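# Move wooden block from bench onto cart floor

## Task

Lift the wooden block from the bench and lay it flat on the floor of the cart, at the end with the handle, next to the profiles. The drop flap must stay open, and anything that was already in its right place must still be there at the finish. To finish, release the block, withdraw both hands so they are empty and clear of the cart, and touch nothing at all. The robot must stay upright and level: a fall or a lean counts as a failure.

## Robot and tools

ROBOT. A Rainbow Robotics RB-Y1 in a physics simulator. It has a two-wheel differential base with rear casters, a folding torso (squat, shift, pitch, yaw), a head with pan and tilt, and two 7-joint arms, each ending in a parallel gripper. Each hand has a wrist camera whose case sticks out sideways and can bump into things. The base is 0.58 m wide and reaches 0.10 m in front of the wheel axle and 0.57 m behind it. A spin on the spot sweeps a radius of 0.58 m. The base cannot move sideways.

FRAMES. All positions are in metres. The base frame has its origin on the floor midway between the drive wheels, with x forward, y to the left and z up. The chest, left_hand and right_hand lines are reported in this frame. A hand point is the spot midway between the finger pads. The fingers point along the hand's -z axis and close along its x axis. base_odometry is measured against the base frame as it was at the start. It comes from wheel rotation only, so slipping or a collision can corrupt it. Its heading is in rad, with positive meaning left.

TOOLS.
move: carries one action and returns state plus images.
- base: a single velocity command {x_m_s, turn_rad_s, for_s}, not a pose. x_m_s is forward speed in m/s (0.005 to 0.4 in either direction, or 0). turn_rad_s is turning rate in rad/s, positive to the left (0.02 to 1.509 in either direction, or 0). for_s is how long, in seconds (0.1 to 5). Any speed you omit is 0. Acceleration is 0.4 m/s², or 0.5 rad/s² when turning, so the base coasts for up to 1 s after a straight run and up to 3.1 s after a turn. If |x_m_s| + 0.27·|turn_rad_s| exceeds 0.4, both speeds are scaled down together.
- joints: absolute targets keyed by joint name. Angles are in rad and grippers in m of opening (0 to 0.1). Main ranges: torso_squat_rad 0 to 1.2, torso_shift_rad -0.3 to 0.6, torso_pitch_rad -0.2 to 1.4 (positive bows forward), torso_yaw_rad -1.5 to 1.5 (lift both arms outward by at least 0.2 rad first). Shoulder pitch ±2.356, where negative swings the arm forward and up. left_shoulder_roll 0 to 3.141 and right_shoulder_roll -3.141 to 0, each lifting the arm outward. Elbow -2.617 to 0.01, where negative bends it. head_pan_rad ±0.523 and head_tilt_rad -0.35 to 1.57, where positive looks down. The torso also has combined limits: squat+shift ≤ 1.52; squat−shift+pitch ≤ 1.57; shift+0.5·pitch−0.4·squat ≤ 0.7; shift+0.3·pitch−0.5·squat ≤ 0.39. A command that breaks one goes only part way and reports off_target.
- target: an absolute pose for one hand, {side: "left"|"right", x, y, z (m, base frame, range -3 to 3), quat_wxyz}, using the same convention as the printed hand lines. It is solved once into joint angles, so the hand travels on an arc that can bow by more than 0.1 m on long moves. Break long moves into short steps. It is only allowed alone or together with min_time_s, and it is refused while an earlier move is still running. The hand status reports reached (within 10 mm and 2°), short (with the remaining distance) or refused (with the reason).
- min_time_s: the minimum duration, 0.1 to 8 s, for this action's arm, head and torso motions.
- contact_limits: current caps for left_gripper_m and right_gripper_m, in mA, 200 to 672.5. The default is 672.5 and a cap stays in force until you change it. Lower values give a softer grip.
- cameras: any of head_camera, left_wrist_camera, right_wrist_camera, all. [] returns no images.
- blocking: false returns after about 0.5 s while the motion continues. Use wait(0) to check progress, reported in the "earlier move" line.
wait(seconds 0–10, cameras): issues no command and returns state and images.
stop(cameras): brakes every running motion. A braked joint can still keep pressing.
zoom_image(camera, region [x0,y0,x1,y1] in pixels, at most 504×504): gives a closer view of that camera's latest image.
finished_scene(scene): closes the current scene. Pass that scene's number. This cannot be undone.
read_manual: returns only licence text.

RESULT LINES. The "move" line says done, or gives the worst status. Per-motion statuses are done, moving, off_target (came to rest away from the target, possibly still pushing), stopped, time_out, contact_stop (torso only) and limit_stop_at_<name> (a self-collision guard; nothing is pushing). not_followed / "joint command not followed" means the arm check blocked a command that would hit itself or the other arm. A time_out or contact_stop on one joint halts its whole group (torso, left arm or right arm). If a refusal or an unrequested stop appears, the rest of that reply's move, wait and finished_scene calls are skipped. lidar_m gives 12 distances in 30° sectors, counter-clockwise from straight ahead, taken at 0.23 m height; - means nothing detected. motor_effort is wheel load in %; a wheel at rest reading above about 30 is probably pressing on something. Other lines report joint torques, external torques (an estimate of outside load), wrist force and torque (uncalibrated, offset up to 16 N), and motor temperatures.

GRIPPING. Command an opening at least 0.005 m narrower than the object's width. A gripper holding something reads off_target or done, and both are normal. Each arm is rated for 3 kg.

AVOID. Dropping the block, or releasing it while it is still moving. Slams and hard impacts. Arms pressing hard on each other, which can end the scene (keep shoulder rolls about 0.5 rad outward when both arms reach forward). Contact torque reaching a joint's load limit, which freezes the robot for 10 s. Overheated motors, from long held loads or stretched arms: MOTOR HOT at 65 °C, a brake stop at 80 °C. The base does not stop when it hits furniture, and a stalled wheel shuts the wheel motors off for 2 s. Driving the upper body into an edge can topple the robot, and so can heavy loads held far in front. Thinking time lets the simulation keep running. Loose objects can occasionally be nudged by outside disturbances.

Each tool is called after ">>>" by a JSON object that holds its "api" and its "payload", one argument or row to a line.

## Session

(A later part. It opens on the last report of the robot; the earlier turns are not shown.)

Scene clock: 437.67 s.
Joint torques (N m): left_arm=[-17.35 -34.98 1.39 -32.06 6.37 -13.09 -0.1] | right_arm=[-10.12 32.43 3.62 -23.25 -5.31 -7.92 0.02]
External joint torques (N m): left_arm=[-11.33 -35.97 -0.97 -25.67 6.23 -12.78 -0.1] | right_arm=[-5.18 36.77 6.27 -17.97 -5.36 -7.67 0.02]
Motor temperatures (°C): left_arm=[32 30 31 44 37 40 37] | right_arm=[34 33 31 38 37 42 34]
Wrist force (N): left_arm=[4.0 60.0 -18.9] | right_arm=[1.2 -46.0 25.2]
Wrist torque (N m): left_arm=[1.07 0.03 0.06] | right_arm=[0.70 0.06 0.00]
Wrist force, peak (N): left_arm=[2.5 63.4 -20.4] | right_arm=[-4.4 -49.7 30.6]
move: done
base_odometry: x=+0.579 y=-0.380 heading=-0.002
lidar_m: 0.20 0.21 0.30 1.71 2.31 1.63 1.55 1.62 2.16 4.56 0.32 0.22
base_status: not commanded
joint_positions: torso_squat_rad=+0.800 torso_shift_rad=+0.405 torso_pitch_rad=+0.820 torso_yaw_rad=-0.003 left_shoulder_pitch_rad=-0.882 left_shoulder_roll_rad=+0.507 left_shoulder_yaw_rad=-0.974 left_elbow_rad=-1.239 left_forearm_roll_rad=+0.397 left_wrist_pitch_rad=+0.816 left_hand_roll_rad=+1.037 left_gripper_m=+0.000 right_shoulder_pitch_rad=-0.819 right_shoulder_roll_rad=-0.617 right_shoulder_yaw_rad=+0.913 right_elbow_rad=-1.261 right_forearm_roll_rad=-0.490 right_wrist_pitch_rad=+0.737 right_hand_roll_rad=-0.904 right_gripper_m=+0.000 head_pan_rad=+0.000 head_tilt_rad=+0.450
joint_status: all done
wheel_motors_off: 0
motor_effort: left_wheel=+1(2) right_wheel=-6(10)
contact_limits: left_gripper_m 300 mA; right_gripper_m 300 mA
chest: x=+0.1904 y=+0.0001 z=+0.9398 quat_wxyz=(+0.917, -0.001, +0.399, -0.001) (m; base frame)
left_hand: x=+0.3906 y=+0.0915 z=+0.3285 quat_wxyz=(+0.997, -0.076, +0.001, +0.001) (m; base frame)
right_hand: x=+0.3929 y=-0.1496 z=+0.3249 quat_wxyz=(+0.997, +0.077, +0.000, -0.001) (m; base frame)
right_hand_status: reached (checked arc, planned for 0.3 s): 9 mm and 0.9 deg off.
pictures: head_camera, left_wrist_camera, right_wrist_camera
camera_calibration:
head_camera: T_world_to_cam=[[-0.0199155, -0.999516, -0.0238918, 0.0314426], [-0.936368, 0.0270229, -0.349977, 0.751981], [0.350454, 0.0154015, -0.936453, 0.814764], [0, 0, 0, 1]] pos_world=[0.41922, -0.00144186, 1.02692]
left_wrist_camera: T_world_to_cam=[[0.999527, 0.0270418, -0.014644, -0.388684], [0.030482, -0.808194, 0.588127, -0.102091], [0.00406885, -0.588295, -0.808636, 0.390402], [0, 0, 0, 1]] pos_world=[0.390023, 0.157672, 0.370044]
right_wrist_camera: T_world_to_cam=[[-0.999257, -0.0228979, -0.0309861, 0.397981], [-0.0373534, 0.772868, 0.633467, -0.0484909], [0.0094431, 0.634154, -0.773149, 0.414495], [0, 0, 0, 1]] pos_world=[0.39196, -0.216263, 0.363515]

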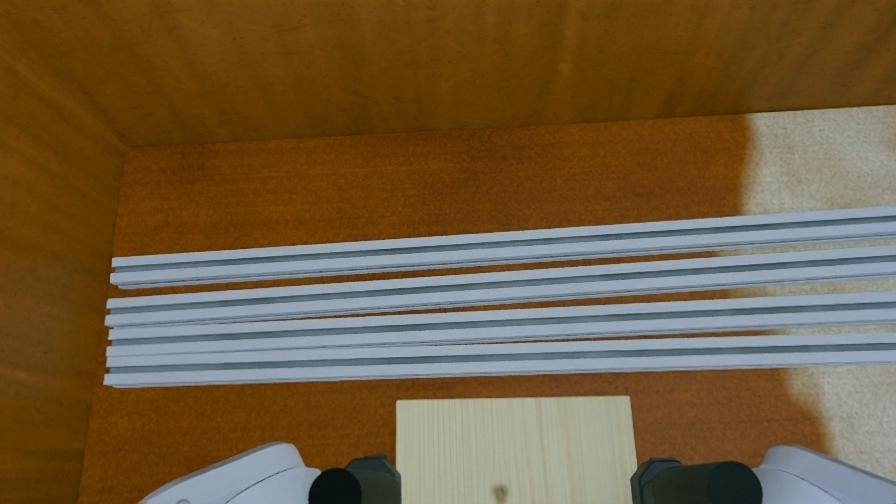

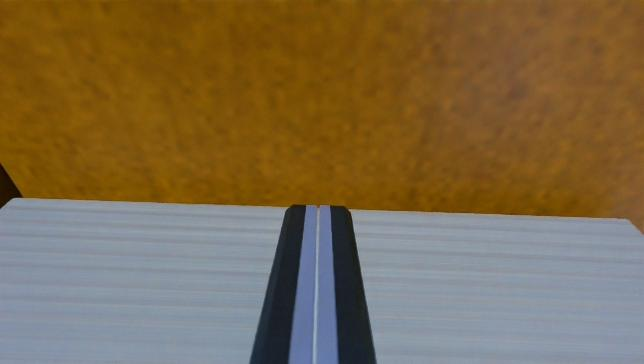

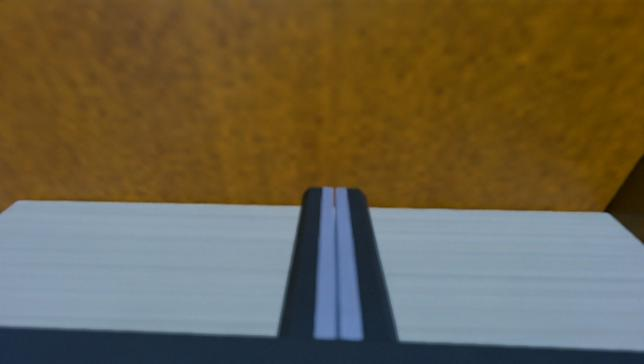

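>>> {"api": "move", "payload": {
  "target": {"side":"left","x":0.391,"y":0.082,"z":0.323,"quat_wxyz":[0.9964,-0.085,0,0]},
  "cameras": []
}}

>>> {"api": "move", "payload": {
  "target": {"side":"right","x":0.395,"y":-0.19,"z":0.33,"quat_wxyz":[0.9964,0.085,0,0]},
  "cameras": [],
  "min_time_s": 1.2
}}

>>> {"api": "move", "payload": {
  "target": {"side":"left","x":0.395,"y":0.13,"z":0.34,"quat_wxyz":[0.9964,-0.085,0,0]},
  "cameras": []
}}

>>> {"api": "move", "payload": {
  "target": {"side":"left","x":0.43,"y":0.16,"z":0.48,"quat_wxyz":[0.9964,-0.085,0,0]}
}}

Scene clock: 440.87 s.
Joint torques (N m): left_arm=[-17.16 -35.77 0.31 -27.01 5.3 -14.24 -0.18] | right_arm=[-10.49 29.26 2.79 -25.58 -5.39 -7.73 0.04]
External joint torques (N m): left_arm=[-11.04 -36.59 -1.96 -20.83 5.16 -13.92 -0.18] | right_arm=[-5.54 33.59 5.44 -20.31 -5.44 -7.49 0.04]
Motor temperatures (°C): left_arm=[32 31 31 44 37 40 37] | right_arm=[34 33 31 38 37 41 34]
Wrist force (N): left_arm=[-3.0 59.7 19.7] | right_arm=[6.6 -46.0 4.3]
Wrist torque (N m): left_arm=[0.59 0.32 -0.04] | right_arm=[0.24 0.15 0.01]
Wrist force, peak (N): left_arm=[-5.7 66.7 36.3] | right_arm=[1.7 -46.8 25.0]
move: done
base_odometry: x=+0.579 y=-0.380 heading=-0.002
lidar_m: 0.21 0.21 0.30 1.70 2.31 1.64 1.56 1.62 2.16 4.58 0.32 0.22
base_status: not commanded
joint_positions: torso_squat_rad=+0.800 torso_shift_rad=+0.405 torso_pitch_rad=+0.819 torso_yaw_rad=-0.002 left_shoulder_pitch_rad=-0.892 left_shoulder_roll_rad=+0.484 left_shoulder_yaw_rad=-0.975 left_elbow_rad=-1.179 left_forearm_roll_rad=+0.406 left_wrist_pitch_rad=+0.782 left_hand_roll_rad=+1.019 left_gripper_m=+0.000 right_shoulder_pitch_rad=-0.819 right_shoulder_roll_rad=-0.617 right_shoulder_yaw_rad=+0.913 right_elbow_rad=-1.261 right_forearm_roll_rad=-0.490 right_wrist_pitch_rad=+0.737 right_hand_roll_rad=-0.904 right_gripper_m=+0.000 head_pan_rad=+0.000 head_tilt_rad=+0.450
joint_status: all done
wheel_motors_off: 0
motor_effort: left_wheel=+8(9) right_wheel=-8(11)
contact_limits: left_gripper_m 300 mA; right_gripper_m 300 mA
chest: x=+0.1902 y=+0.0001 z=+0.9400 quat_wxyz=(+0.917, +0.000, +0.398, -0.001) (m; base frame)
left_hand: x=+0.3907 y=+0.0915 z=+0.3209 quat_wxyz=(+0.997, -0.076, +0.001, +0.001) (m; base frame)
left_hand_status: reached (checked arc, planned for 0.3 s): 10 mm and 1.0 deg off.
right_hand: x=+0.3928 y=-0.1491 z=+0.3250 quat_wxyz=(+0.997, +0.078, +0.000, -0.001) (m; base frame)
pictures: none
No camera images: "cameras" was empty.

Scene clock: 442.40 s.
Joint torques (N m): left_arm=[-9.26 -6.46 1.93 -11.02 1.24 -2.72 -0.13] | right_arm=[-2.79 -8.2 -5.39 -5.57 -0.37 -0.33 0.2]
External joint torques (N m): left_arm=[-3.09 -7.05 -0.31 -4.74 1.09 -2.38 -0.13] | right_arm=[1.61 -1.64 -2.33 -0.82 -0.39 -0.08 0.2]
Motor temperatures (°C): left_arm=[32 30 31 44 37 40 37] | right_arm=[34 33 31 38 37 41 34]
Wrist force (N): left_arm=[0.2 13.5 -10.2] | right_arm=[0.1 4.7 -2.6]
Wrist torque (N m): left_arm=[-0.43 0.09 0.08] | right_arm=[-0.59 0.12 -0.07]
Wrist force, peak (N): left_arm=[-3.8 60.4 25.3] | right_arm=[5.8 -46.5 4.6]
move: done
base_odometry: x=+0.579 y=-0.380 heading=-0.002
lidar_m: 0.21 0.22 0.28 1.71 2.29 1.63 1.55 1.62 2.16 4.60 0.31 0.22
base_status: not commanded
joint_positions: torso_squat_rad=+0.800 torso_shift_rad=+0.405 torso_pitch_rad=+0.820 torso_yaw_rad=-0.002 left_shoulder_pitch_rad=-0.894 left_shoulder_roll_rad=+0.477 left_shoulder_yaw_rad=-0.976 left_elbow_rad=-1.183 left_forearm_roll_rad=+0.407 left_wrist_pitch_rad=+0.779 left_hand_roll_rad=+1.019 left_gripper_m=+0.000 right_shoulder_pitch_rad=-0.788 right_shoulder_roll_rad=-0.726 right_shoulder_yaw_rad=+0.903 right_elbow_rad=-1.296 right_forearm_roll_rad=-0.602 right_wrist_pitch_rad=+0.674 right_hand_roll_rad=-0.818 right_gripper_m=+0.000 head_pan_rad=+0.000 head_tilt_rad=+0.450
joint_status: all done
wheel_motors_off: 0
motor_effort: left_wheel=+7(9) right_wheel=-8(11)
contact_limits: left_gripper_m 300 mA; right_gripper_m 300 mA
chest: x=+0.1904 y=+0.0001 z=+0.9398 quat_wxyz=(+0.917, -0.001, +0.399, -0.001) (m; base frame)
left_hand: x=+0.3908 y=+0.0839 z=+0.3225 quat_wxyz=(+0.997, -0.083, +0.000, +0.000) (m; base frame)
right_hand: x=+0.3949 y=-0.1898 z=+0.3296 quat_wxyz=(+0.996, +0.085, +0.000, +0.000) (m; base frame)
right_hand_status: reached (checked arc, planned for 1.2 s): 0 mm and 0.0 deg off.
pictures: none
No camera images: "cameras" was empty.

Scene clock: 443.27 s.
Joint torques (N m): left_arm=[-4.87 1.09 4.45 -6.65 0.31 -0.61 -0.14] | right_arm=[-3.4 -7.38 -4.82 -4.95 -0.27 -0.23 0.33]
External joint torques (N m): left_arm=[0.57 -2.34 1.57 -0.43 0.16 -0.27 -0.14] | right_arm=[0.99 -0.81 -1.77 -0.2 -0.29 0.03 0.33]
Motor temperatures (°C): left_arm=[32 30 31 44 37 40 37] | right_arm=[34 33 31 38 37 41 34]
Wrist force (N): left_arm=[0.3 4.4 -7.2] | right_arm=[-0.2 4.5 -3.1]
Wrist torque (N m): left_arm=[-0.58 0.16 0.11] | right_arm=[-0.56 0.10 -0.08]
Wrist force, peak (N): left_arm=[0.5 12.8 -9.8] | right_arm=[-0.4 5.1 -3.1]
move: done
base_odometry: x=+0.579 y=-0.380 heading=-0.002
lidar_m: 0.20 0.21 0.30 1.70 2.29 1.62 1.56 1.63 2.15 4.57 0.32 0.23
base_status: not commanded
joint_positions: torso_squat_rad=+0.800 torso_shift_rad=+0.405 torso_pitch_rad=+0.820 torso_yaw_rad=-0.002 left_shoulder_pitch_rad=-0.838 left_shoulder_roll_rad=+0.640 left_shoulder_yaw_rad=-0.951 left_elbow_rad=-1.353 left_forearm_roll_rad=+0.472 left_wrist_pitch_rad=+0.791 left_hand_roll_rad=+0.986 left_gripper_m=+0.000 right_shoulder_pitch_rad=-0.788 right_shoulder_roll_rad=-0.726 right_shoulder_yaw_rad=+0.903 right_elbow_rad=-1.296 right_forearm_roll_rad=-0.602 right_wrist_pitch_rad=+0.674 right_hand_roll_rad=-0.818 right_gripper_m=+0.000 head_pan_rad=+0.000 head_tilt_rad=+0.450
joint_status: all done
wheel_motors_off: 0
motor_effort: left_wheel=+3(6) right_wheel=-3(8)
contact_limits: left_gripper_m 300 mA; right_gripper_m 300 mA
chest: x=+0.1904 y=+0.0001 z=+0.9398 quat_wxyz=(+0.917, -0.001, +0.399, -0.001) (m; base frame)
left_hand: x=+0.3951 y=+0.1301 z=+0.3400 quat_wxyz=(+0.996, -0.085, +0.000, +0.000) (m; base frame)
left_hand_status: reached (checked arc, planned for 0.5 s): 0 mm and 0.0 deg off.
right_hand: x=+0.3948 y=-0.1899 z=+0.3297 quat_wxyz=(+0.996, +0.085, +0.000, +0.000) (m; base frame)
pictures: none
No camera images: "cameras" was empty.

Scene clock: 444.57 s.
Joint torques (N m): left_arm=[-5.96 4.78 6.54 -7.11 0.34 -0.85 0.18] | right_arm=[-3.67 -7.39 -4.27 -4.93 -0.34 -0.14 0.13]
External joint torques (N m): left_arm=[0.46 -2.47 1.23 0 0.17 -0.5 0.18] | right_arm=[0.72 -0.82 -1.21 -0.19 -0.37 0.12 0.13]
Motor temperatures (°C): left_arm=[32 30 31 44 37 39 37] | right_arm=[34 33 31 38 37 41 34]
Wrist force (N): left_arm=[0.7 5.1 -7.3] | right_arm=[-0.3 4.4 -2.9]
Wrist torque (N m): left_arm=[-0.66 0.18 0.19] | right_arm=[-0.58 0.04 -0.05]
Wrist force, peak (N): left_arm=[0.7 5.8 -8.2] | right_arm=[0.0 4.7 -3.7]
move: done
base_odometry: x=+0.579 y=-0.380 heading=-0.002
lidar_m: 0.20 0.21 0.30 1.71 2.31 1.64 1.55 1.63 2.16 4.59 0.33 0.21
base_status: not commanded
joint_positions: torso_squat_rad=+0.800 torso_shift_rad=+0.405 torso_pitch_rad=+0.820 torso_yaw_rad=-0.002 left_shoulder_pitch_rad=-0.834 left_shoulder_roll_rad=+1.010 left_shoulder_yaw_rad=-0.839 left_elbow_rad=-1.998 left_forearm_roll_rad=+0.635 left_wrist_pitch_rad=+1.135 left_hand_roll_rad=+1.121 left_gripper_m=+0.000 right_shoulder_pitch_rad=-0.788 right_shoulder_roll_rad=-0.726 right_shoulder_yaw_rad=+0.903 right_elbow_rad=-1.296 right_forearm_roll_rad=-0.602 right_wrist_pitch_rad=+0.674 right_hand_roll_rad=-0.818 right_gripper_m=+0.000 head_pan_rad=+0.000 head_tilt_rad=+0.450
joint_status: all done
wheel_motors_off: 0
motor_effort: left_wheel=+3(7) right_wheel=-4(6)
contact_limits: left_gripper_m 300 mA; right_gripper_m 300 mA
chest: x=+0.1904 y=+0.0001 z=+0.9398 quat_wxyz=(+0.917, -0.001, +0.399, -0.001) (m; base frame)
left_hand: x=+0.4300 y=+0.1598 z=+0.4792 quat_wxyz=(+0.996, -0.085, +0.000, -0.001) (m; base frame)
left_hand_status: reached (checked arc, planned for 1.0 s): 1 mm and 0.1 deg off.
right_hand: x=+0.3948 y=-0.1899 z=+0.3297 quat_wxyz=(+0.996, +0.085, +0.000, +0.000) (m; base frame)
pictures: head_camera, left_wrist_camera, right_wrist_camera
camera_calibration:
head_camera: T_world_to_cam=[[-0.0198819, -0.999515, -0.0239859, 0.0315249], [-0.936369, 0.0270243, -0.349975, 0.751978], [0.350453, 0.0155015, -0.936452, 0.814762], [0, 0, 0, 1]] pos_world=[0.41922, -0.00144211, 1.02692]
left_wrist_camera: T_world_to_cam=[[0.999626, 0.0238401, -0.0133666, -0.427819], [0.0270793, -0.797585, 0.602598, -0.143934], [0.00370503, -0.602735, -0.797933, 0.549608], [0, 0, 0, 1]] pos_world=[0.42952, 0.226667, 0.519566]
right_wrist_camera: T_world_to_cam=[[-0.999239, -0.0238872, -0.0308296, 0.398938], [-0.0381425, 0.763467, 0.644719, -0.0254163], [0.00813682, 0.645405, -0.763797, 0.443346], [0, 0, 0, 1]] pos_world=[0.394058, -0.257204, 0.367312]

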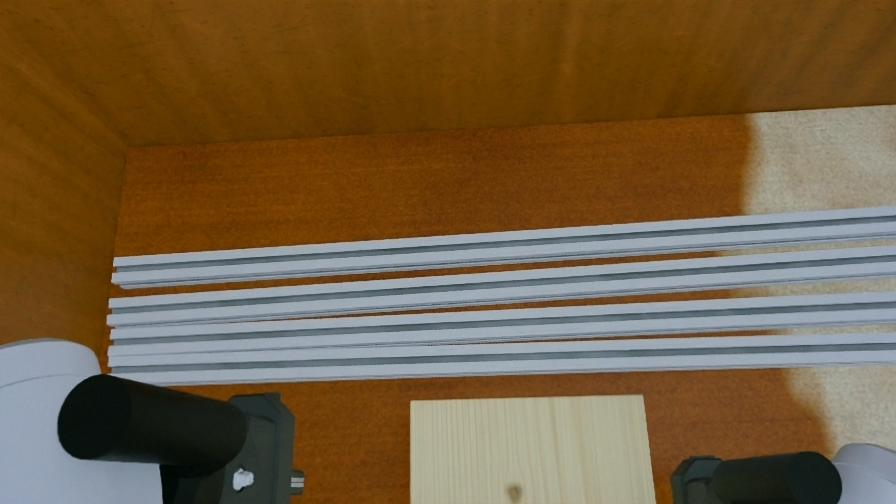

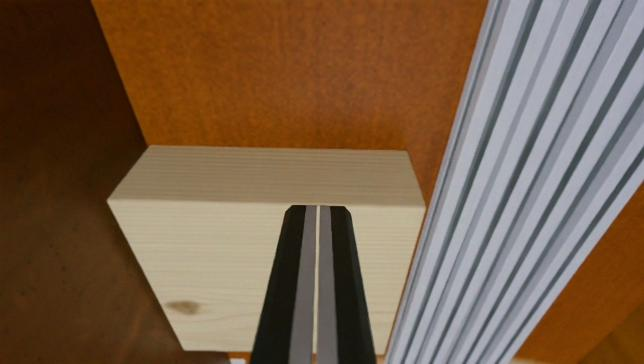

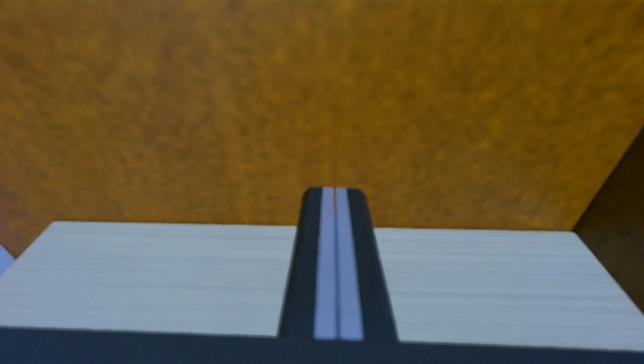

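>>> {"api": "move", "payload": {
  "target": {"side":"left","x":0.43,"y":0.24,"z":0.6,"quat_wxyz":[0.9964,-0.085,0,0]},
  "cameras": []
}}

>>> {"api": "move", "payload": {
  "target": {"side":"right","x":0.395,"y":-0.1,"z":0.328,"quat_wxyz":[0.9964,0.085,0,0]},
  "cameras": ["head_camera","left_wrist_camera"],
  "min_time_s": 1.5
}}

>>> {"api": "move", "payload": {
  "target": {"side":"right","x":0.395,"y":-0.04,"z":0.328,"quat_wxyz":[0.9964,0.085,0,0]},
  "cameras": ["head_camera","left_wrist_camera"],
  "min_time_s": 1.2
}}

Scene clock: 447.80 s.
Joint torques (N m): left_arm=[-4.4 9.21 7.8 -4.67 -0.11 -0.75 0.18] | right_arm=[-4.11 -6.69 -3.87 -4.98 -0.32 -0.22 0.25]
External joint torques (N m): left_arm=[1.1 -2.42 1.49 0.07 -0.25 -0.4 0.18] | right_arm=[0.28 -0.11 -0.82 -0.23 -0.35 0.04 0.25]
Motor temperatures (°C): left_arm=[32 30 31 43 36 39 37] | right_arm=[34 32 31 37 37 40 34]
Wrist force (N): left_arm=[0.3 4.8 -7.5] | right_arm=[-0.4 4.4 -3.2]
Wrist torque (N m): left_arm=[-0.61 0.09 0.08] | right_arm=[-0.55 0.06 -0.08]
Wrist force, peak (N): left_arm=[0.4 6.7 -7.8] | right_arm=[1.0 7.0 -2.2]
move: done
base_odometry: x=+0.579 y=-0.380 heading=-0.002
lidar_m: 0.20 0.22 0.29 1.70 2.33 1.64 1.55 1.61 2.16 4.57 0.33 0.23
base_status: not commanded
joint_positions: torso_squat_rad=+0.800 torso_shift_rad=+0.405 torso_pitch_rad=+0.820 torso_yaw_rad=-0.003 left_shoulder_pitch_rad=-0.694 left_shoulder_roll_rad=+1.586 left_shoulder_yaw_rad=-0.606 left_elbow_rad=-2.395 left_forearm_roll_rad=+0.971 left_wrist_pitch_rad=+1.012 left_hand_roll_rad=+1.184 left_gripper_m=+0.000 right_shoulder_pitch_rad=-0.788 right_shoulder_roll_rad=-0.726 right_shoulder_yaw_rad=+0.903 right_elbow_rad=-1.296 right_forearm_roll_rad=-0.602 right_wrist_pitch_rad=+0.674 right_hand_roll_rad=-0.818 right_gripper_m=+0.000 head_pan_rad=+0.000 head_tilt_rad=+0.450
joint_status: all done
wheel_motors_off: 0
motor_effort: left_wheel=-1(32) right_wheel=+1(26)
contact_limits: left_gripper_m 300 mA; right_gripper_m 300 mA
chest: x=+0.1904 y=+0.0000 z=+0.9399 quat_wxyz=(+0.917, -0.001, +0.399, -0.001) (m; base frame)
left_hand: x=+0.4303 y=+0.2395 z=+0.6001 quat_wxyz=(+0.997, -0.082, +0.000, +0.000) (m; base frame)
left_hand_status: reached (checked arc, planned for 0.9 s): 1 mm and 0.4 deg off.
right_hand: x=+0.3948 y=-0.1901 z=+0.3297 quat_wxyz=(+0.996, +0.085, +0.000, +0.000) (m; base frame)
pictures: none
No camera images: "cameras" was empty.

Scene clock: 449.63 s.
Joint torques (N m): left_arm=[-4.41 9.22 7.56 -4.51 -0.01 -0.73 0.17] | right_arm=[-10.26 5.13 -1.56 -9.12 -0.31 -2.33 -0.36]
External joint torques (N m): left_arm=[1.09 -2.4 1.25 0.24 -0.15 -0.38 0.17] | right_arm=[-4.51 7.21 0.78 -3.29 -0.36 -2.06 -0.36]
Motor temperatures (°C): left_arm=[32 30 31 43 36 38 37] | right_arm=[34 32 31 37 37 40 34]
Wrist force (N): left_arm=[0.1 4.9 -7.7] | right_arm=[-2.9 -3.1 -0.7]
Wrist torque (N m): left_arm=[-0.62 0.11 0.11] | right_arm=[-0.71 0.13 0.01]
Wrist force, peak (N): left_arm=[0.5 4.9 -8.1] | right_arm=[-0.4 -11.1 7.9]
move: done
base_odometry: x=+0.579 y=-0.380 heading=-0.002
lidar_m: 0.20 0.21 0.30 1.71 2.30 1.64 1.55 1.61 2.17 4.57 0.32 0.22
base_status: not commanded
joint_positions: torso_squat_rad=+0.800 torso_shift_rad=+0.405 torso_pitch_rad=+0.820 torso_yaw_rad=-0.003 left_shoulder_pitch_rad=-0.694 left_shoulder_roll_rad=+1.586 left_shoulder_yaw_rad=-0.606 left_elbow_rad=-2.395 left_forearm_roll_rad=+0.971 left_wrist_pitch_rad=+1.012 left_hand_roll_rad=+1.184 left_gripper_m=+0.000 right_shoulder_pitch_rad=-0.861 right_shoulder_roll_rad=-0.515 right_shoulder_yaw_rad=+0.925 right_elbow_rad=-1.232 right_forearm_roll_rad=-0.428 right_wrist_pitch_rad=+0.792 right_hand_roll_rad=-0.959 right_gripper_m=+0.000 head_pan_rad=+0.000 head_tilt_rad=+0.450
joint_status: all done
wheel_motors_off: 0
motor_effort: left_wheel=-2(3) right_wheel=+4(6)
contact_limits: left_gripper_m 300 mA; right_gripper_m 300 mA
chest: x=+0.1904 y=+0.0001 z=+0.9399 quat_wxyz=(+0.917, -0.001, +0.399, -0.001) (m; base frame)
left_hand: x=+0.4303 y=+0.2394 z=+0.6001 quat_wxyz=(+0.997, -0.082, +0.000, +0.000) (m; base frame)
right_hand: x=+0.3944 y=-0.1019 z=+0.3278 quat_wxyz=(+0.997, +0.083, +0.001, +0.000) (m; base frame)
right_hand_status: reached (checked arc, planned for 1.5 s): 2 mm and 0.2 deg off.
pictures: head_camera, left_wrist_camera
camera_calibration:
head_camera: T_world_to_cam=[[-0.0199467, -0.999518, -0.0238025, 0.0312644], [-0.936323, 0.0270228, -0.350099, 0.752089], [0.350574, 0.0153035, -0.93641, 0.81467], [0, 0, 0, 1]] pos_world=[0.41922, -0.00154161, 1.02692]
left_wrist_camera: T_world_to_cam=[[0.999624, 0.0242819, -0.0127478, -0.428923], [0.0270848, -0.801129, 0.597878, -0.149536], [0.00430504, -0.597999, -0.801486, 0.694737], [0, 0, 0, 1]] pos_world=[0.429821, 0.306069, 0.640758]

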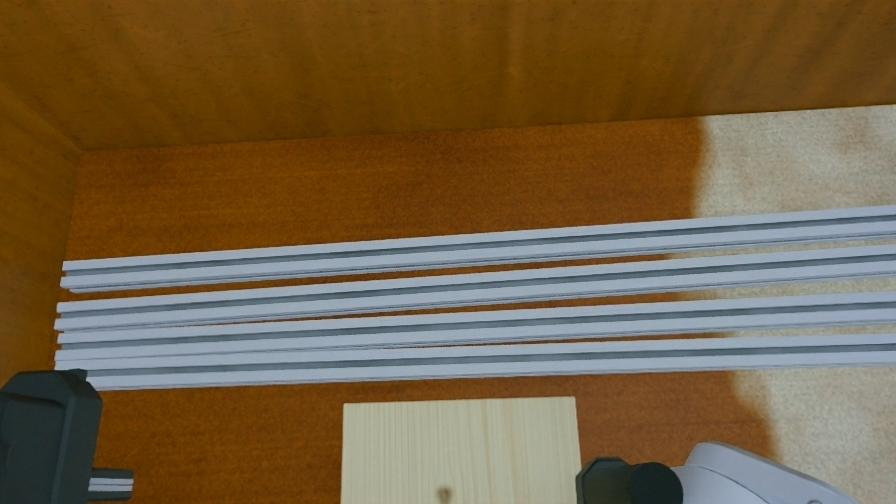

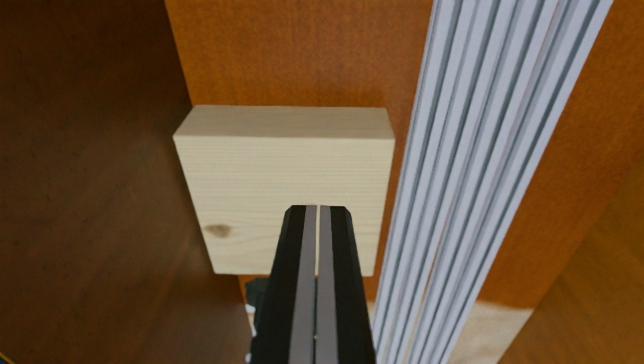

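Scene clock: 451.17 s.
Joint torques (N m): left_arm=[-4.47 9.19 7.45 -4.46 -0.05 -0.65 0.11] | right_arm=[-11.06 7.81 -0.8 -9.29 -0.17 -1.94 -0.23]
External joint torques (N m): left_arm=[1.03 -2.43 1.14 0.29 -0.19 -0.3 0.11] | right_arm=[-4.2 6.64 1.01 -3.07 -0.23 -1.66 -0.24]
Motor temperatures (°C): left_arm=[31 30 31 43 36 38 37] | right_arm=[34 32 31 37 37 40 34]
Wrist force (N): left_arm=[0.5 4.8 -7.8] | right_arm=[-3.1 -2.1 -1.1]
Wrist torque (N m): left_arm=[-0.63 0.13 0.09] | right_arm=[-0.73 0.10 -0.08]
Wrist force, peak (N): left_arm=[1.2 5.3 -7.9] | right_arm=[-2.1 -8.3 5.1]
move: done
base_odometry: x=+0.579 y=-0.380 heading=-0.002
lidar_m: 0.20 0.21 0.28 1.70 2.31 1.64 1.56 1.63 2.16 4.57 0.33 0.22
base_status: not commanded
joint_positions: torso_squat_rad=+0.800 torso_shift_rad=+0.405 torso_pitch_rad=+0.820 torso_yaw_rad=-0.003 left_shoulder_pitch_rad=-0.694 left_shoulder_roll_rad=+1.586 left_shoulder_yaw_rad=-0.606 left_elbow_rad=-2.395 left_forearm_roll_rad=+0.971 left_wrist_pitch_rad=+1.012 left_hand_roll_rad=+1.184 left_gripper_m=+0.000 right_shoulder_pitch_rad=-0.930 right_shoulder_roll_rad=-0.353 right_shoulder_yaw_rad=+0.944 right_elbow_rad=-1.115 right_forearm_roll_rad=-0.352 right_wrist_pitch_rad=+0.831 right_hand_roll_rad=-1.023 right_gripper_m=+0.000 head_pan_rad=+0.000 head_tilt_rad=+0.450
joint_status: all done
wheel_motors_off: 0
motor_effort: left_wheel=-4(4) right_wheel=+5(6)
contact_limits: left_gripper_m 300 mA; right_gripper_m 300 mA
chest: x=+0.1904 y=+0.0001 z=+0.9398 quat_wxyz=(+0.917, -0.001, +0.399, -0.001) (m; base frame)
left_hand: x=+0.4303 y=+0.2394 z=+0.6001 quat_wxyz=(+0.997, -0.082, +0.000, +0.000) (m; base frame)
right_hand: x=+0.3946 y=-0.0416 z=+0.3275 quat_wxyz=(+0.996, +0.084, +0.000, +0.000) (m; base frame)
right_hand_status: reached (checked arc, planned for 1.2 s): 2 mm and 0.2 deg off.
pictures: head_camera, left_wrist_camera
camera_calibration:
head_camera: T_world_to_cam=[[-0.0200416, -0.999515, -0.0238322, 0.0313349], [-0.936333, 0.0271215, -0.350064, 0.752057], [0.350541, 0.015299, -0.936422, 0.814697], [0, 0, 0, 1]] pos_world=[0.41922, -0.00154131, 1.02692]
left_wrist_camera: T_world_to_cam=[[0.999624, 0.0242197, -0.0128292, -0.428852], [0.0270833, -0.801083, 0.59794, -0.149589], [0.00420469, -0.598063, -0.801438, 0.694769], [0, 0, 0, 1]] pos_world=[0.429821, 0.306069, 0.640758]

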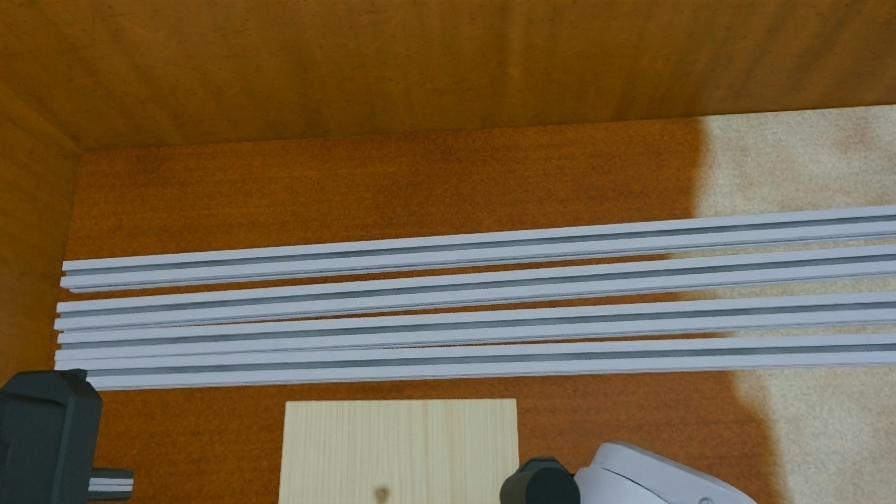

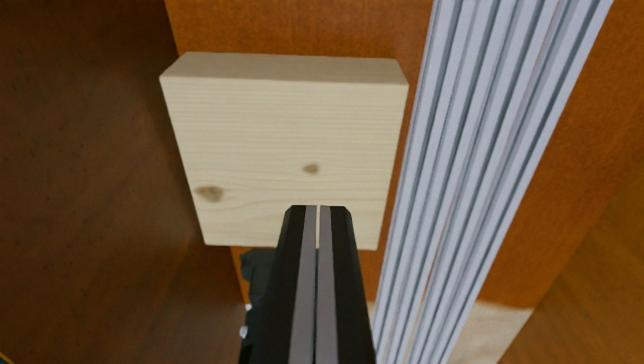

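>>> {"api": "move", "payload": {
  "target": {"side":"right","x":0.395,"y":0.04,"z":0.328,"quat_wxyz":[0.9964,0.085,0,0]},
  "cameras": [],
  "min_time_s": 1.5
}}

>>> {"api": "move", "payload": {
  "target": {"side":"right","x":0.395,"y":-0.08,"z":0.36,"quat_wxyz":[0.9964,0.085,0,0]},
  "cameras": ["head_camera","left_wrist_camera"]
}}

>>> {"api": "move", "payload": {
  "target": {"side":"right","x":0.43,"y":-0.22,"z":0.6,"quat_wxyz":[0.9964,0.085,0,0]},
  "cameras": []
}}

>>> {"api": "move", "payload": {
  "joints": {"torso_squat_rad":0.3,"torso_shift_rad":0.2,"torso_pitch_rad":0.75},
  "cameras": ["head_camera","left_wrist_camera","right_wrist_camera"]
}}

Scene clock: 455.27 s.
Joint torques (N m): left_arm=[-4.53 9.32 7.6 -4.55 -0.05 -0.71 0.14] | right_arm=[-12.69 12.7 -0.32 -9.54 -0.26 -2.16 -0.24]
External joint torques (N m): left_arm=[0.98 -2.3 1.29 0.2 -0.19 -0.35 0.14] | right_arm=[-4.1 7 0.76 -3.39 -0.33 -1.88 -0.24]
Motor temperatures (°C): left_arm=[31 30 31 42 36 37 37] | right_arm=[34 32 31 36 37 40 34]
Wrist force (N): left_arm=[0.2 5.1 -8.6] | right_arm=[-1.6 -1.8 -3.6]
Wrist torque (N m): left_arm=[-0.71 0.13 0.10] | right_arm=[-0.80 0.13 -0.08]
Wrist force, peak (N): left_arm=[0.2 5.1 -8.6] | right_arm=[2.0 -7.5 4.1]
move: done
base_odometry: x=+0.579 y=-0.380 heading=-0.002
lidar_m: 0.20 0.21 0.29 1.70 2.29 1.64 1.55 1.62 2.17 4.58 0.33 0.22
base_status: not commanded
joint_positions: torso_squat_rad=+0.800 torso_shift_rad=+0.405 torso_pitch_rad=+0.820 torso_yaw_rad=-0.003 left_shoulder_pitch_rad=-0.694 left_shoulder_roll_rad=+1.586 left_shoulder_yaw_rad=-0.606 left_elbow_rad=-2.395 left_forearm_roll_rad=+0.971 left_wrist_pitch_rad=+1.012 left_hand_roll_rad=+1.184 left_gripper_m=+0.000 right_shoulder_pitch_rad=-1.061 right_shoulder_roll_rad=-0.096 right_shoulder_yaw_rad=+0.957 right_elbow_rad=-0.813 right_forearm_roll_rad=-0.295 right_wrist_pitch_rad=+0.800 right_hand_roll_rad=-1.079 right_gripper_m=+0.000 head_pan_rad=+0.000 head_tilt_rad=+0.450
joint_status: all done
wheel_motors_off: 0
motor_effort: left_wheel=-3(5) right_wheel=+4(7)
contact_limits: left_gripper_m 300 mA; right_gripper_m 300 mA
chest: x=+0.1904 y=+0.0001 z=+0.9399 quat_wxyz=(+0.917, -0.001, +0.399, -0.001) (m; base frame)
left_hand: x=+0.4303 y=+0.2394 z=+0.6001 quat_wxyz=(+0.997, -0.082, +0.000, +0.000) (m; base frame)
right_hand: x=+0.3947 y=+0.0382 z=+0.3274 quat_wxyz=(+0.996, +0.084, +0.000, -0.001) (m; base frame)
right_hand_status: reached (checked arc, planned for 1.5 s): 2 mm and 0.2 deg off.
pictures: none
No camera images: "cameras" was empty.

Scene clock: 456.53 s.
Joint torques (N m): left_arm=[-4.8 9.33 7.57 -4.58 -0.01 -0.63 0.09] | right_arm=[-5.64 -0.25 -4.12 -7.51 -0.21 -0.47 -0.05]
External joint torques (N m): left_arm=[0.71 -2.29 1.26 0.17 -0.15 -0.28 0.09] | right_arm=[0.18 1.23 -1.64 -0.78 -0.27 -0.18 -0.05]
Motor temperatures (°C): left_arm=[31 30 31 42 36 37 37] | right_arm=[34 32 31 36 37 40 34]
Wrist force (N): left_arm=[0.3 4.5 -7.5] | right_arm=[-0.5 4.3 -2.9]
Wrist torque (N m): left_arm=[-0.60 0.12 0.14] | right_arm=[-0.54 0.06 -0.06]
Wrist force, peak (N): left_arm=[0.4 5.2 -7.9] | right_arm=[1.0 5.8 -3.2]
move: done
base_odometry: x=+0.579 y=-0.380 heading=-0.002
lidar_m: 0.21 0.22 0.29 1.70 2.30 1.64 1.54 1.62 2.17 4.57 0.31 0.21
base_status: not commanded
joint_positions: torso_squat_rad=+0.800 torso_shift_rad=+0.405 torso_pitch_rad=+0.820 torso_yaw_rad=-0.003 left_shoulder_pitch_rad=-0.694 left_shoulder_roll_rad=+1.586 left_shoulder_yaw_rad=-0.606 left_elbow_rad=-2.395 left_forearm_roll_rad=+0.971 left_wrist_pitch_rad=+1.012 left_hand_roll_rad=+1.184 left_gripper_m=+0.000 right_shoulder_pitch_rad=-0.843 right_shoulder_roll_rad=-0.529 right_shoulder_yaw_rad=+0.910 right_elbow_rad=-1.411 right_forearm_roll_rad=-0.379 right_wrist_pitch_rad=+0.939 right_hand_roll_rad=-1.024 right_gripper_m=+0.000 head_pan_rad=+0.000 head_tilt_rad=+0.450
joint_status: all done
wheel_motors_off: 0
motor_effort: left_wheel=-2(3) right_wheel=+3(4)
contact_limits: left_gripper_m 300 mA; right_gripper_m 300 mA
chest: x=+0.1904 y=+0.0001 z=+0.9399 quat_wxyz=(+0.917, -0.001, +0.399, -0.001) (m; base frame)
left_hand: x=+0.4303 y=+0.2394 z=+0.6001 quat_wxyz=(+0.997, -0.082, +0.000, +0.000) (m; base frame)
right_hand: x=+0.3949 y=-0.0798 z=+0.3595 quat_wxyz=(+0.996, +0.085, +0.001, +0.000) (m; base frame)
right_hand_status: reached (checked arc, planned for 0.9 s): 1 mm and 0.1 deg off.
pictures: head_camera, left_wrist_camera
camera_calibration:
head_camera: T_world_to_cam=[[-0.0199131, -0.999516, -0.0238966, 0.0313467], [-0.936324, 0.0270243, -0.350097, 0.752087], [0.350573, 0.0154035, -0.936409, 0.814669], [0, 0, 0, 1]] pos_world=[0.41922, -0.00154186, 1.02692]
left_wrist_camera: T_world_to_cam=[[0.999621, 0.0243622, -0.012809, -0.428806], [0.0271857, -0.801127, 0.597877, -0.149636], [0.00430398, -0.597999, -0.801485, 0.694818], [0, 0, 0, 1]] pos_world=[0.429721, 0.306069, 0.640858]

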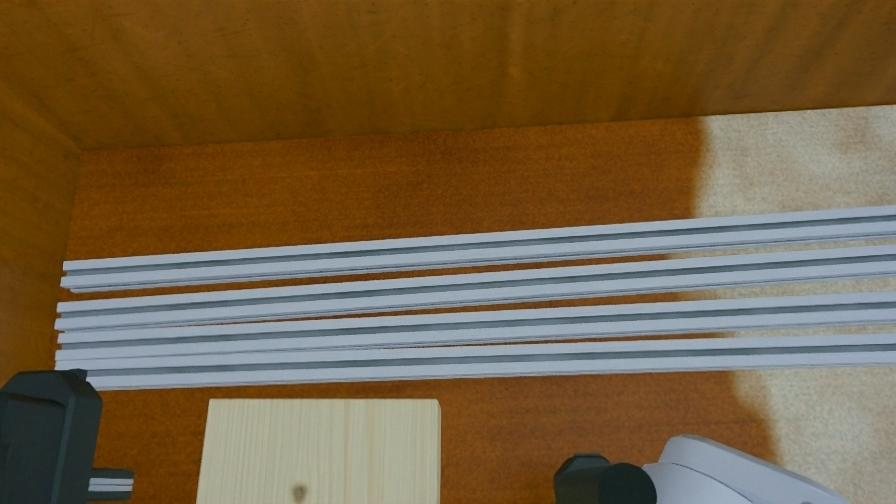

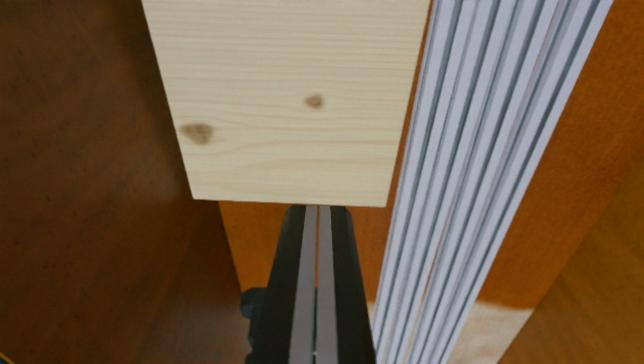

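Scene clock: 458.23 s.
Joint torques (N m): left_arm=[-4.73 9.73 7.37 -4.53 0.02 -0.61 0.13] | right_arm=[-3.98 -10.71 -6.82 -5.18 0.16 -0.44 -0.26]
External joint torques (N m): left_arm=[0.77 -1.89 1.06 0.22 -0.12 -0.26 0.13] | right_arm=[1.28 0.5 -0.45 -0.07 0.06 -0.15 -0.26]
Motor temperatures (°C): left_arm=[31 30 31 42 36 37 37] | right_arm=[34 32 31 36 37 39 34]
Wrist force (N): left_arm=[0.2 4.6 -7.0] | right_arm=[-0.3 4.6 -3.2]
Wrist torque (N m): left_arm=[-0.61 0.09 0.12] | right_arm=[-0.57 0.09 -0.07]
Wrist force, peak (N): left_arm=[1.1 4.7 -8.5] | right_arm=[-0.5 5.5 -3.2]
move: done
base_odometry: x=+0.579 y=-0.380 heading=-0.002
lidar_m: 0.20 0.22 0.29 1.71 2.30 1.63 1.55 1.62 2.16 4.57 0.33 0.22
base_status: not commanded
joint_positions: torso_squat_rad=+0.800 torso_shift_rad=+0.405 torso_pitch_rad=+0.820 torso_yaw_rad=-0.003 left_shoulder_pitch_rad=-0.694 left_shoulder_roll_rad=+1.586 left_shoulder_yaw_rad=-0.606 left_elbow_rad=-2.395 left_forearm_roll_rad=+0.971 left_wrist_pitch_rad=+1.012 left_hand_roll_rad=+1.184 left_gripper_m=+0.000 right_shoulder_pitch_rad=-0.662 right_shoulder_roll_rad=-1.422 right_shoulder_yaw_rad=+0.509 right_elbow_rad=-2.406 right_forearm_roll_rad=-0.935 right_wrist_pitch_rad=+1.181 right_hand_roll_rad=-1.158 right_gripper_m=+0.000 head_pan_rad=+0.000 head_tilt_rad=+0.450
joint_status: all done
wheel_motors_off: 0
motor_effort: left_wheel=-2(2) right_wheel=+2(3)
contact_limits: left_gripper_m 300 mA; right_gripper_m 300 mA
chest: x=+0.1904 y=+0.0001 z=+0.9399 quat_wxyz=(+0.917, -0.001, +0.399, -0.001) (m; base frame)
left_hand: x=+0.4303 y=+0.2394 z=+0.6001 quat_wxyz=(+0.997, -0.082, +0.000, +0.000) (m; base frame)
right_hand: x=+0.4302 y=-0.2197 z=+0.6001 quat_wxyz=(+0.997, +0.083, +0.000, +0.000) (m; base frame)
right_hand_status: reached (checked arc, planned for 1.3 s): 0 mm and 0.2 deg off.
pictures: none
No camera images: "cameras" was empty.

Scene clock: 460.73 s.
Joint torques (N m): left_arm=[-5.59 9.86 8.39 -4.05 0.04 -0.75 0.14] | right_arm=[-5.47 -11.17 -6.96 -4.86 0.14 -0.38 -0.08]
External joint torques (N m): left_arm=[0.64 -1.98 1.55 0.28 0.01 -0.35 0.15] | right_arm=[0.6 0.29 -0.1 -0.11 -0.07 -0.03 -0.08]
Motor temperatures (°C): left_arm=[31 30 31 41 36 36 37] | right_arm=[34 32 31 36 36 39 34]
Wrist force (N): left_arm=[0.0 4.6 -7.0] | right_arm=[-0.5 4.1 -3.2]
Wrist torque (N m): left_arm=[-0.65 0.10 0.06] | right_arm=[-0.52 0.07 -0.08]
Wrist force, peak (N): left_arm=[0.2 4.7 -8.5] | right_arm=[-0.6 4.9 -4.0]
move: done
base_odometry: x=+0.579 y=-0.380 heading=-0.002
lidar_m: 0.21 0.21 0.29 1.72 2.31 1.65 1.56 1.62 2.14 4.57 0.32 0.23
base_status: not commanded
joint_positions: torso_squat_rad=+0.300 torso_shift_rad=+0.200 torso_pitch_rad=+0.750 torso_yaw_rad=-0.003 left_shoulder_pitch_rad=-0.694 left_shoulder_roll_rad=+1.586 left_shoulder_yaw_rad=-0.606 left_elbow_rad=-2.395 left_forearm_roll_rad=+0.971 left_wrist_pitch_rad=+1.012 left_hand_roll_rad=+1.184 left_gripper_m=+0.000 right_shoulder_pitch_rad=-0.662 right_shoulder_roll_rad=-1.422 right_shoulder_yaw_rad=+0.509 right_elbow_rad=-2.406 right_forearm_roll_rad=-0.935 right_wrist_pitch_rad=+1.181 right_hand_roll_rad=-1.158 right_gripper_m=+0.000 head_pan_rad=+0.000 head_tilt_rad=+0.450
joint_status: all done
wheel_motors_off: 0
motor_effort: left_wheel=-1(4) right_wheel=+3(5)
contact_limits: left_gripper_m 300 mA; right_gripper_m 300 mA
chest: x=+0.1157 y=+0.0001 z=+1.1623 quat_wxyz=(+0.931, -0.001, +0.366, -0.001) (m; base frame)
left_hand: x=+0.3788 y=+0.2394 z=+0.8402 quat_wxyz=(+0.996, -0.082, -0.035, -0.003) (m; base frame)
right_hand: x=+0.3787 y=-0.2196 z=+0.8401 quat_wxyz=(+0.996, +0.083, -0.035, +0.003) (m; base frame)
pictures: head_camera, left_wrist_camera, right_wrist_camera
camera_calibration:
head_camera: T_world_to_cam=[[-0.0181912, -0.999516, -0.0252292, 0.0366276], [-0.90955, 0.0270218, -0.414716, 0.832131], [0.415197, 0.015403, -0.909601, 1.01059], [0, 0, 0, 1]] pos_world=[0.337937, -0.00144187, 1.26525]
left_wrist_camera: T_world_to_cam=[[0.99807, 0.0244208, 0.057097, -0.432495], [-0.014632, -0.801068, 0.598395, -0.276389], [0.0603518, -0.598075, -0.799164, 0.864295], [0, 0, 0, 1]] pos_world=[0.375454, 0.306069, 0.880798]
right_wrist_camera: T_world_to_cam=[[-0.99458, -0.0246463, -0.101009, 0.454837], [-0.0838074, 0.765008, 0.638545, -0.309644], [0.0615346, 0.64355, -0.762927, 0.831182], [0, 0, 0, 1]] pos_world=[0.375275, -0.286817, 0.877796]

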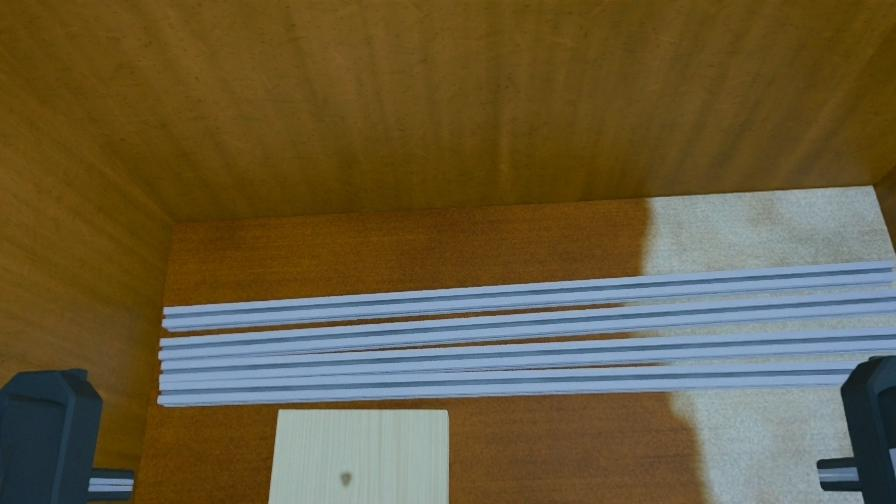

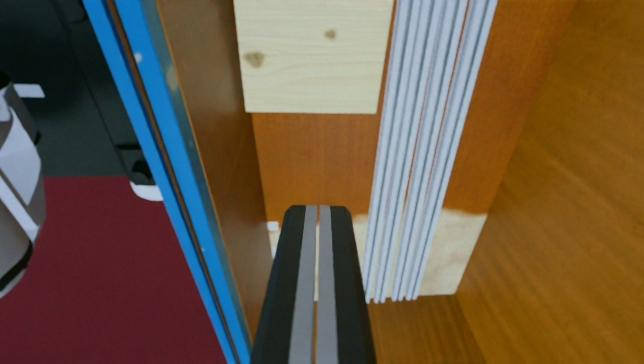

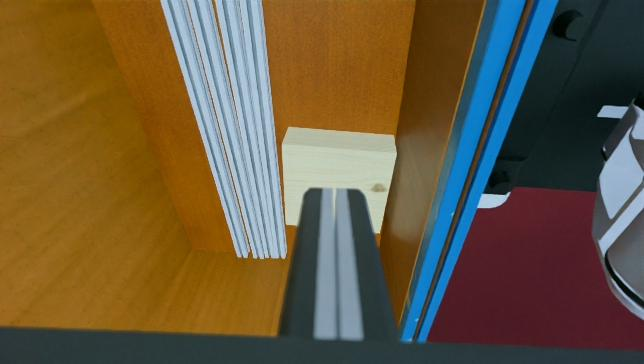

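Block flat, in the handle half. Back out; tips at z≈.81 clear the rim. Left elbow must clear the side wall/post—back straight out.

>>> {"api": "move", "payload": {
  "base": {"x_m_s":-0.25,"for_s":2.4},
  "cameras": []
}}

>>> {"api": "move", "payload": {
  "joints": {"torso_pitch_rad":0.1,"torso_shift_rad":0.0},
  "cameras": ["head_camera"]
}}

Scene clock: 465.40 s.
Joint torques (N m): left_arm=[-5.93 9.99 8.06 -4.17 -0.11 -0.73 0.12] | right_arm=[-5.82 -11.15 -6.88 -4.89 0.16 -0.32 -0.07]
External joint torques (N m): left_arm=[0.31 -1.85 1.23 0.16 -0.14 -0.33 0.13] | right_arm=[0.25 0.31 -0.03 -0.14 -0.05 0.03 -0.08]
Motor temperatures (°C): left_arm=[31 29 31 41 36 36 37] | right_arm=[34 32 31 35 36 39 34]
Wrist force (N): left_arm=[-0.2 4.5 -7.9] | right_arm=[-0.6 4.2 -3.4]
Wrist torque (N m): left_arm=[-0.61 0.14 0.08] | right_arm=[-0.52 0.05 -0.07]
Wrist force, peak (N): left_arm=[-0.6 4.5 -8.4] | right_arm=[-0.6 4.8 -4.0]
move: done
base_odometry: x=-0.021 y=-0.379 heading=-0.003
lidar_m: 0.81 0.84 1.37 4.40 1.43 1.01 0.96 0.99 1.34 3.31 2.36 0.86
base_status: done (sent for 2.4 of 2.4 s)
joint_positions: torso_squat_rad=+0.300 torso_shift_rad=+0.200 torso_pitch_rad=+0.750 torso_yaw_rad=-0.003 left_shoulder_pitch_rad=-0.694 left_shoulder_roll_rad=+1.586 left_shoulder_yaw_rad=-0.606 left_elbow_rad=-2.395 left_forearm_roll_rad=+0.971 left_wrist_pitch_rad=+1.012 left_hand_roll_rad=+1.184 left_gripper_m=+0.000 right_shoulder_pitch_rad=-0.662 right_shoulder_roll_rad=-1.422 right_shoulder_yaw_rad=+0.509 right_elbow_rad=-2.406 right_forearm_roll_rad=-0.935 right_wrist_pitch_rad=+1.181 right_hand_roll_rad=-1.158 right_gripper_m=+0.000 head_pan_rad=+0.000 head_tilt_rad=+0.450
joint_status: not commanded
wheel_motors_off: 0
motor_effort: left_wheel=-10(23) right_wheel=+12(29)
contact_limits: left_gripper_m 300 mA; right_gripper_m 300 mA
chest: x=+0.1157 y=+0.0001 z=+1.1623 quat_wxyz=(+0.931, +0.000, +0.366, -0.001) (m; base frame)
left_hand: x=+0.3788 y=+0.2395 z=+0.8402 quat_wxyz=(+0.996, -0.082, -0.035, -0.003) (m; base frame)
right_hand: x=+0.3787 y=-0.2197 z=+0.8401 quat_wxyz=(+0.996, +0.083, -0.035, +0.003) (m; base frame)
pictures: none
No camera images: "cameras" was empty.

Scene clock: 468.43 s.
Joint torques (N m): left_arm=[-10.3 9.44 10.91 0.57 -1.02 -1 -0.02] | right_arm=[-11.98 -10.71 -9.43 -0.52 1.15 -0.72 -0.12]
External joint torques (N m): left_arm=[0.89 -1.61 1.09 0.36 -0.11 -0.24 0.02] | right_arm=[-0.28 0.29 0.07 0.07 -0.02 0.01 -0.16]
Motor temperatures (°C): left_arm=[31 29 31 40 36 36 37] | right_arm=[34 31 31 35 36 39 34]
Wrist force (N): left_arm=[-4.3 4.3 -5.9] | right_arm=[-4.0 4.6 -1.8]
Wrist torque (N m): left_arm=[-0.59 -0.16 0.18] | right_arm=[-0.56 -0.14 -0.11]
Wrist force, peak (N): left_arm=[-3.8 4.6 -7.5] | right_arm=[-4.3 5.1 -1.8]
move: done
base_odometry: x=-0.021 y=-0.379 heading=-0.003
lidar_m: 0.81 0.83 1.35 4.41 1.42 1.00 0.95 0.99 1.34 3.29 2.36 0.85
base_status: not commanded
joint_positions: torso_squat_rad=+0.300 torso_shift_rad=+0.000 torso_pitch_rad=+0.100 torso_yaw_rad=-0.003 left_shoulder_pitch_rad=-0.694 left_shoulder_roll_rad=+1.586 left_shoulder_yaw_rad=-0.606 left_elbow_rad=-2.395 left_forearm_roll_rad=+0.971 left_wrist_pitch_rad=+1.012 left_hand_roll_rad=+1.184 left_gripper_m=+0.000 right_shoulder_pitch_rad=-0.662 right_shoulder_roll_rad=-1.422 right_shoulder_yaw_rad=+0.509 right_elbow_rad=-2.406 right_forearm_roll_rad=-0.935 right_wrist_pitch_rad=+1.181 right_hand_roll_rad=-1.158 right_gripper_m=+0.000 head_pan_rad=+0.000 head_tilt_rad=+0.450
joint_status: all done
wheel_motors_off: 0
motor_effort: left_wheel=-12(14) right_wheel=+15(17)
contact_limits: left_gripper_m 300 mA; right_gripper_m 300 mA
chest: x=-0.1972 y=+0.0001 z=+1.2571 quat_wxyz=(+0.999, +0.000, +0.050, -0.001) (m; base frame)
left_hand: x=+0.2073 y=+0.2395 z=+1.1599 quat_wxyz=(+0.933, -0.077, -0.351, -0.029) (m; base frame)
right_hand: x=+0.2072 y=-0.2196 z=+1.1598 quat_wxyz=(+0.933, +0.078, -0.351, +0.030) (m; base frame)
pictures: head_camera
camera_calibration:
head_camera: T_world_to_cam=[[0.000922895, -0.999517, -0.0310564, 0.0443949], [-0.473062, 0.0269252, -0.880618, 1.25855], [0.881029, 0.0155043, -0.472808, 0.769402], [0, 0, 0, 1]] pos_world=[-0.0825337, -0.00144241, 1.47346]

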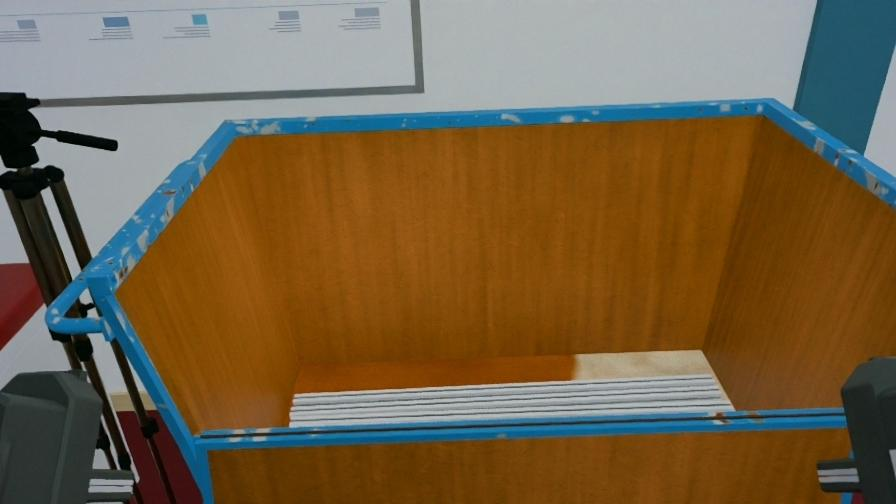

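>>> {"api": "finished_scene", "payload": {
  "scene": 2
}}

The scene is finished: the task was done.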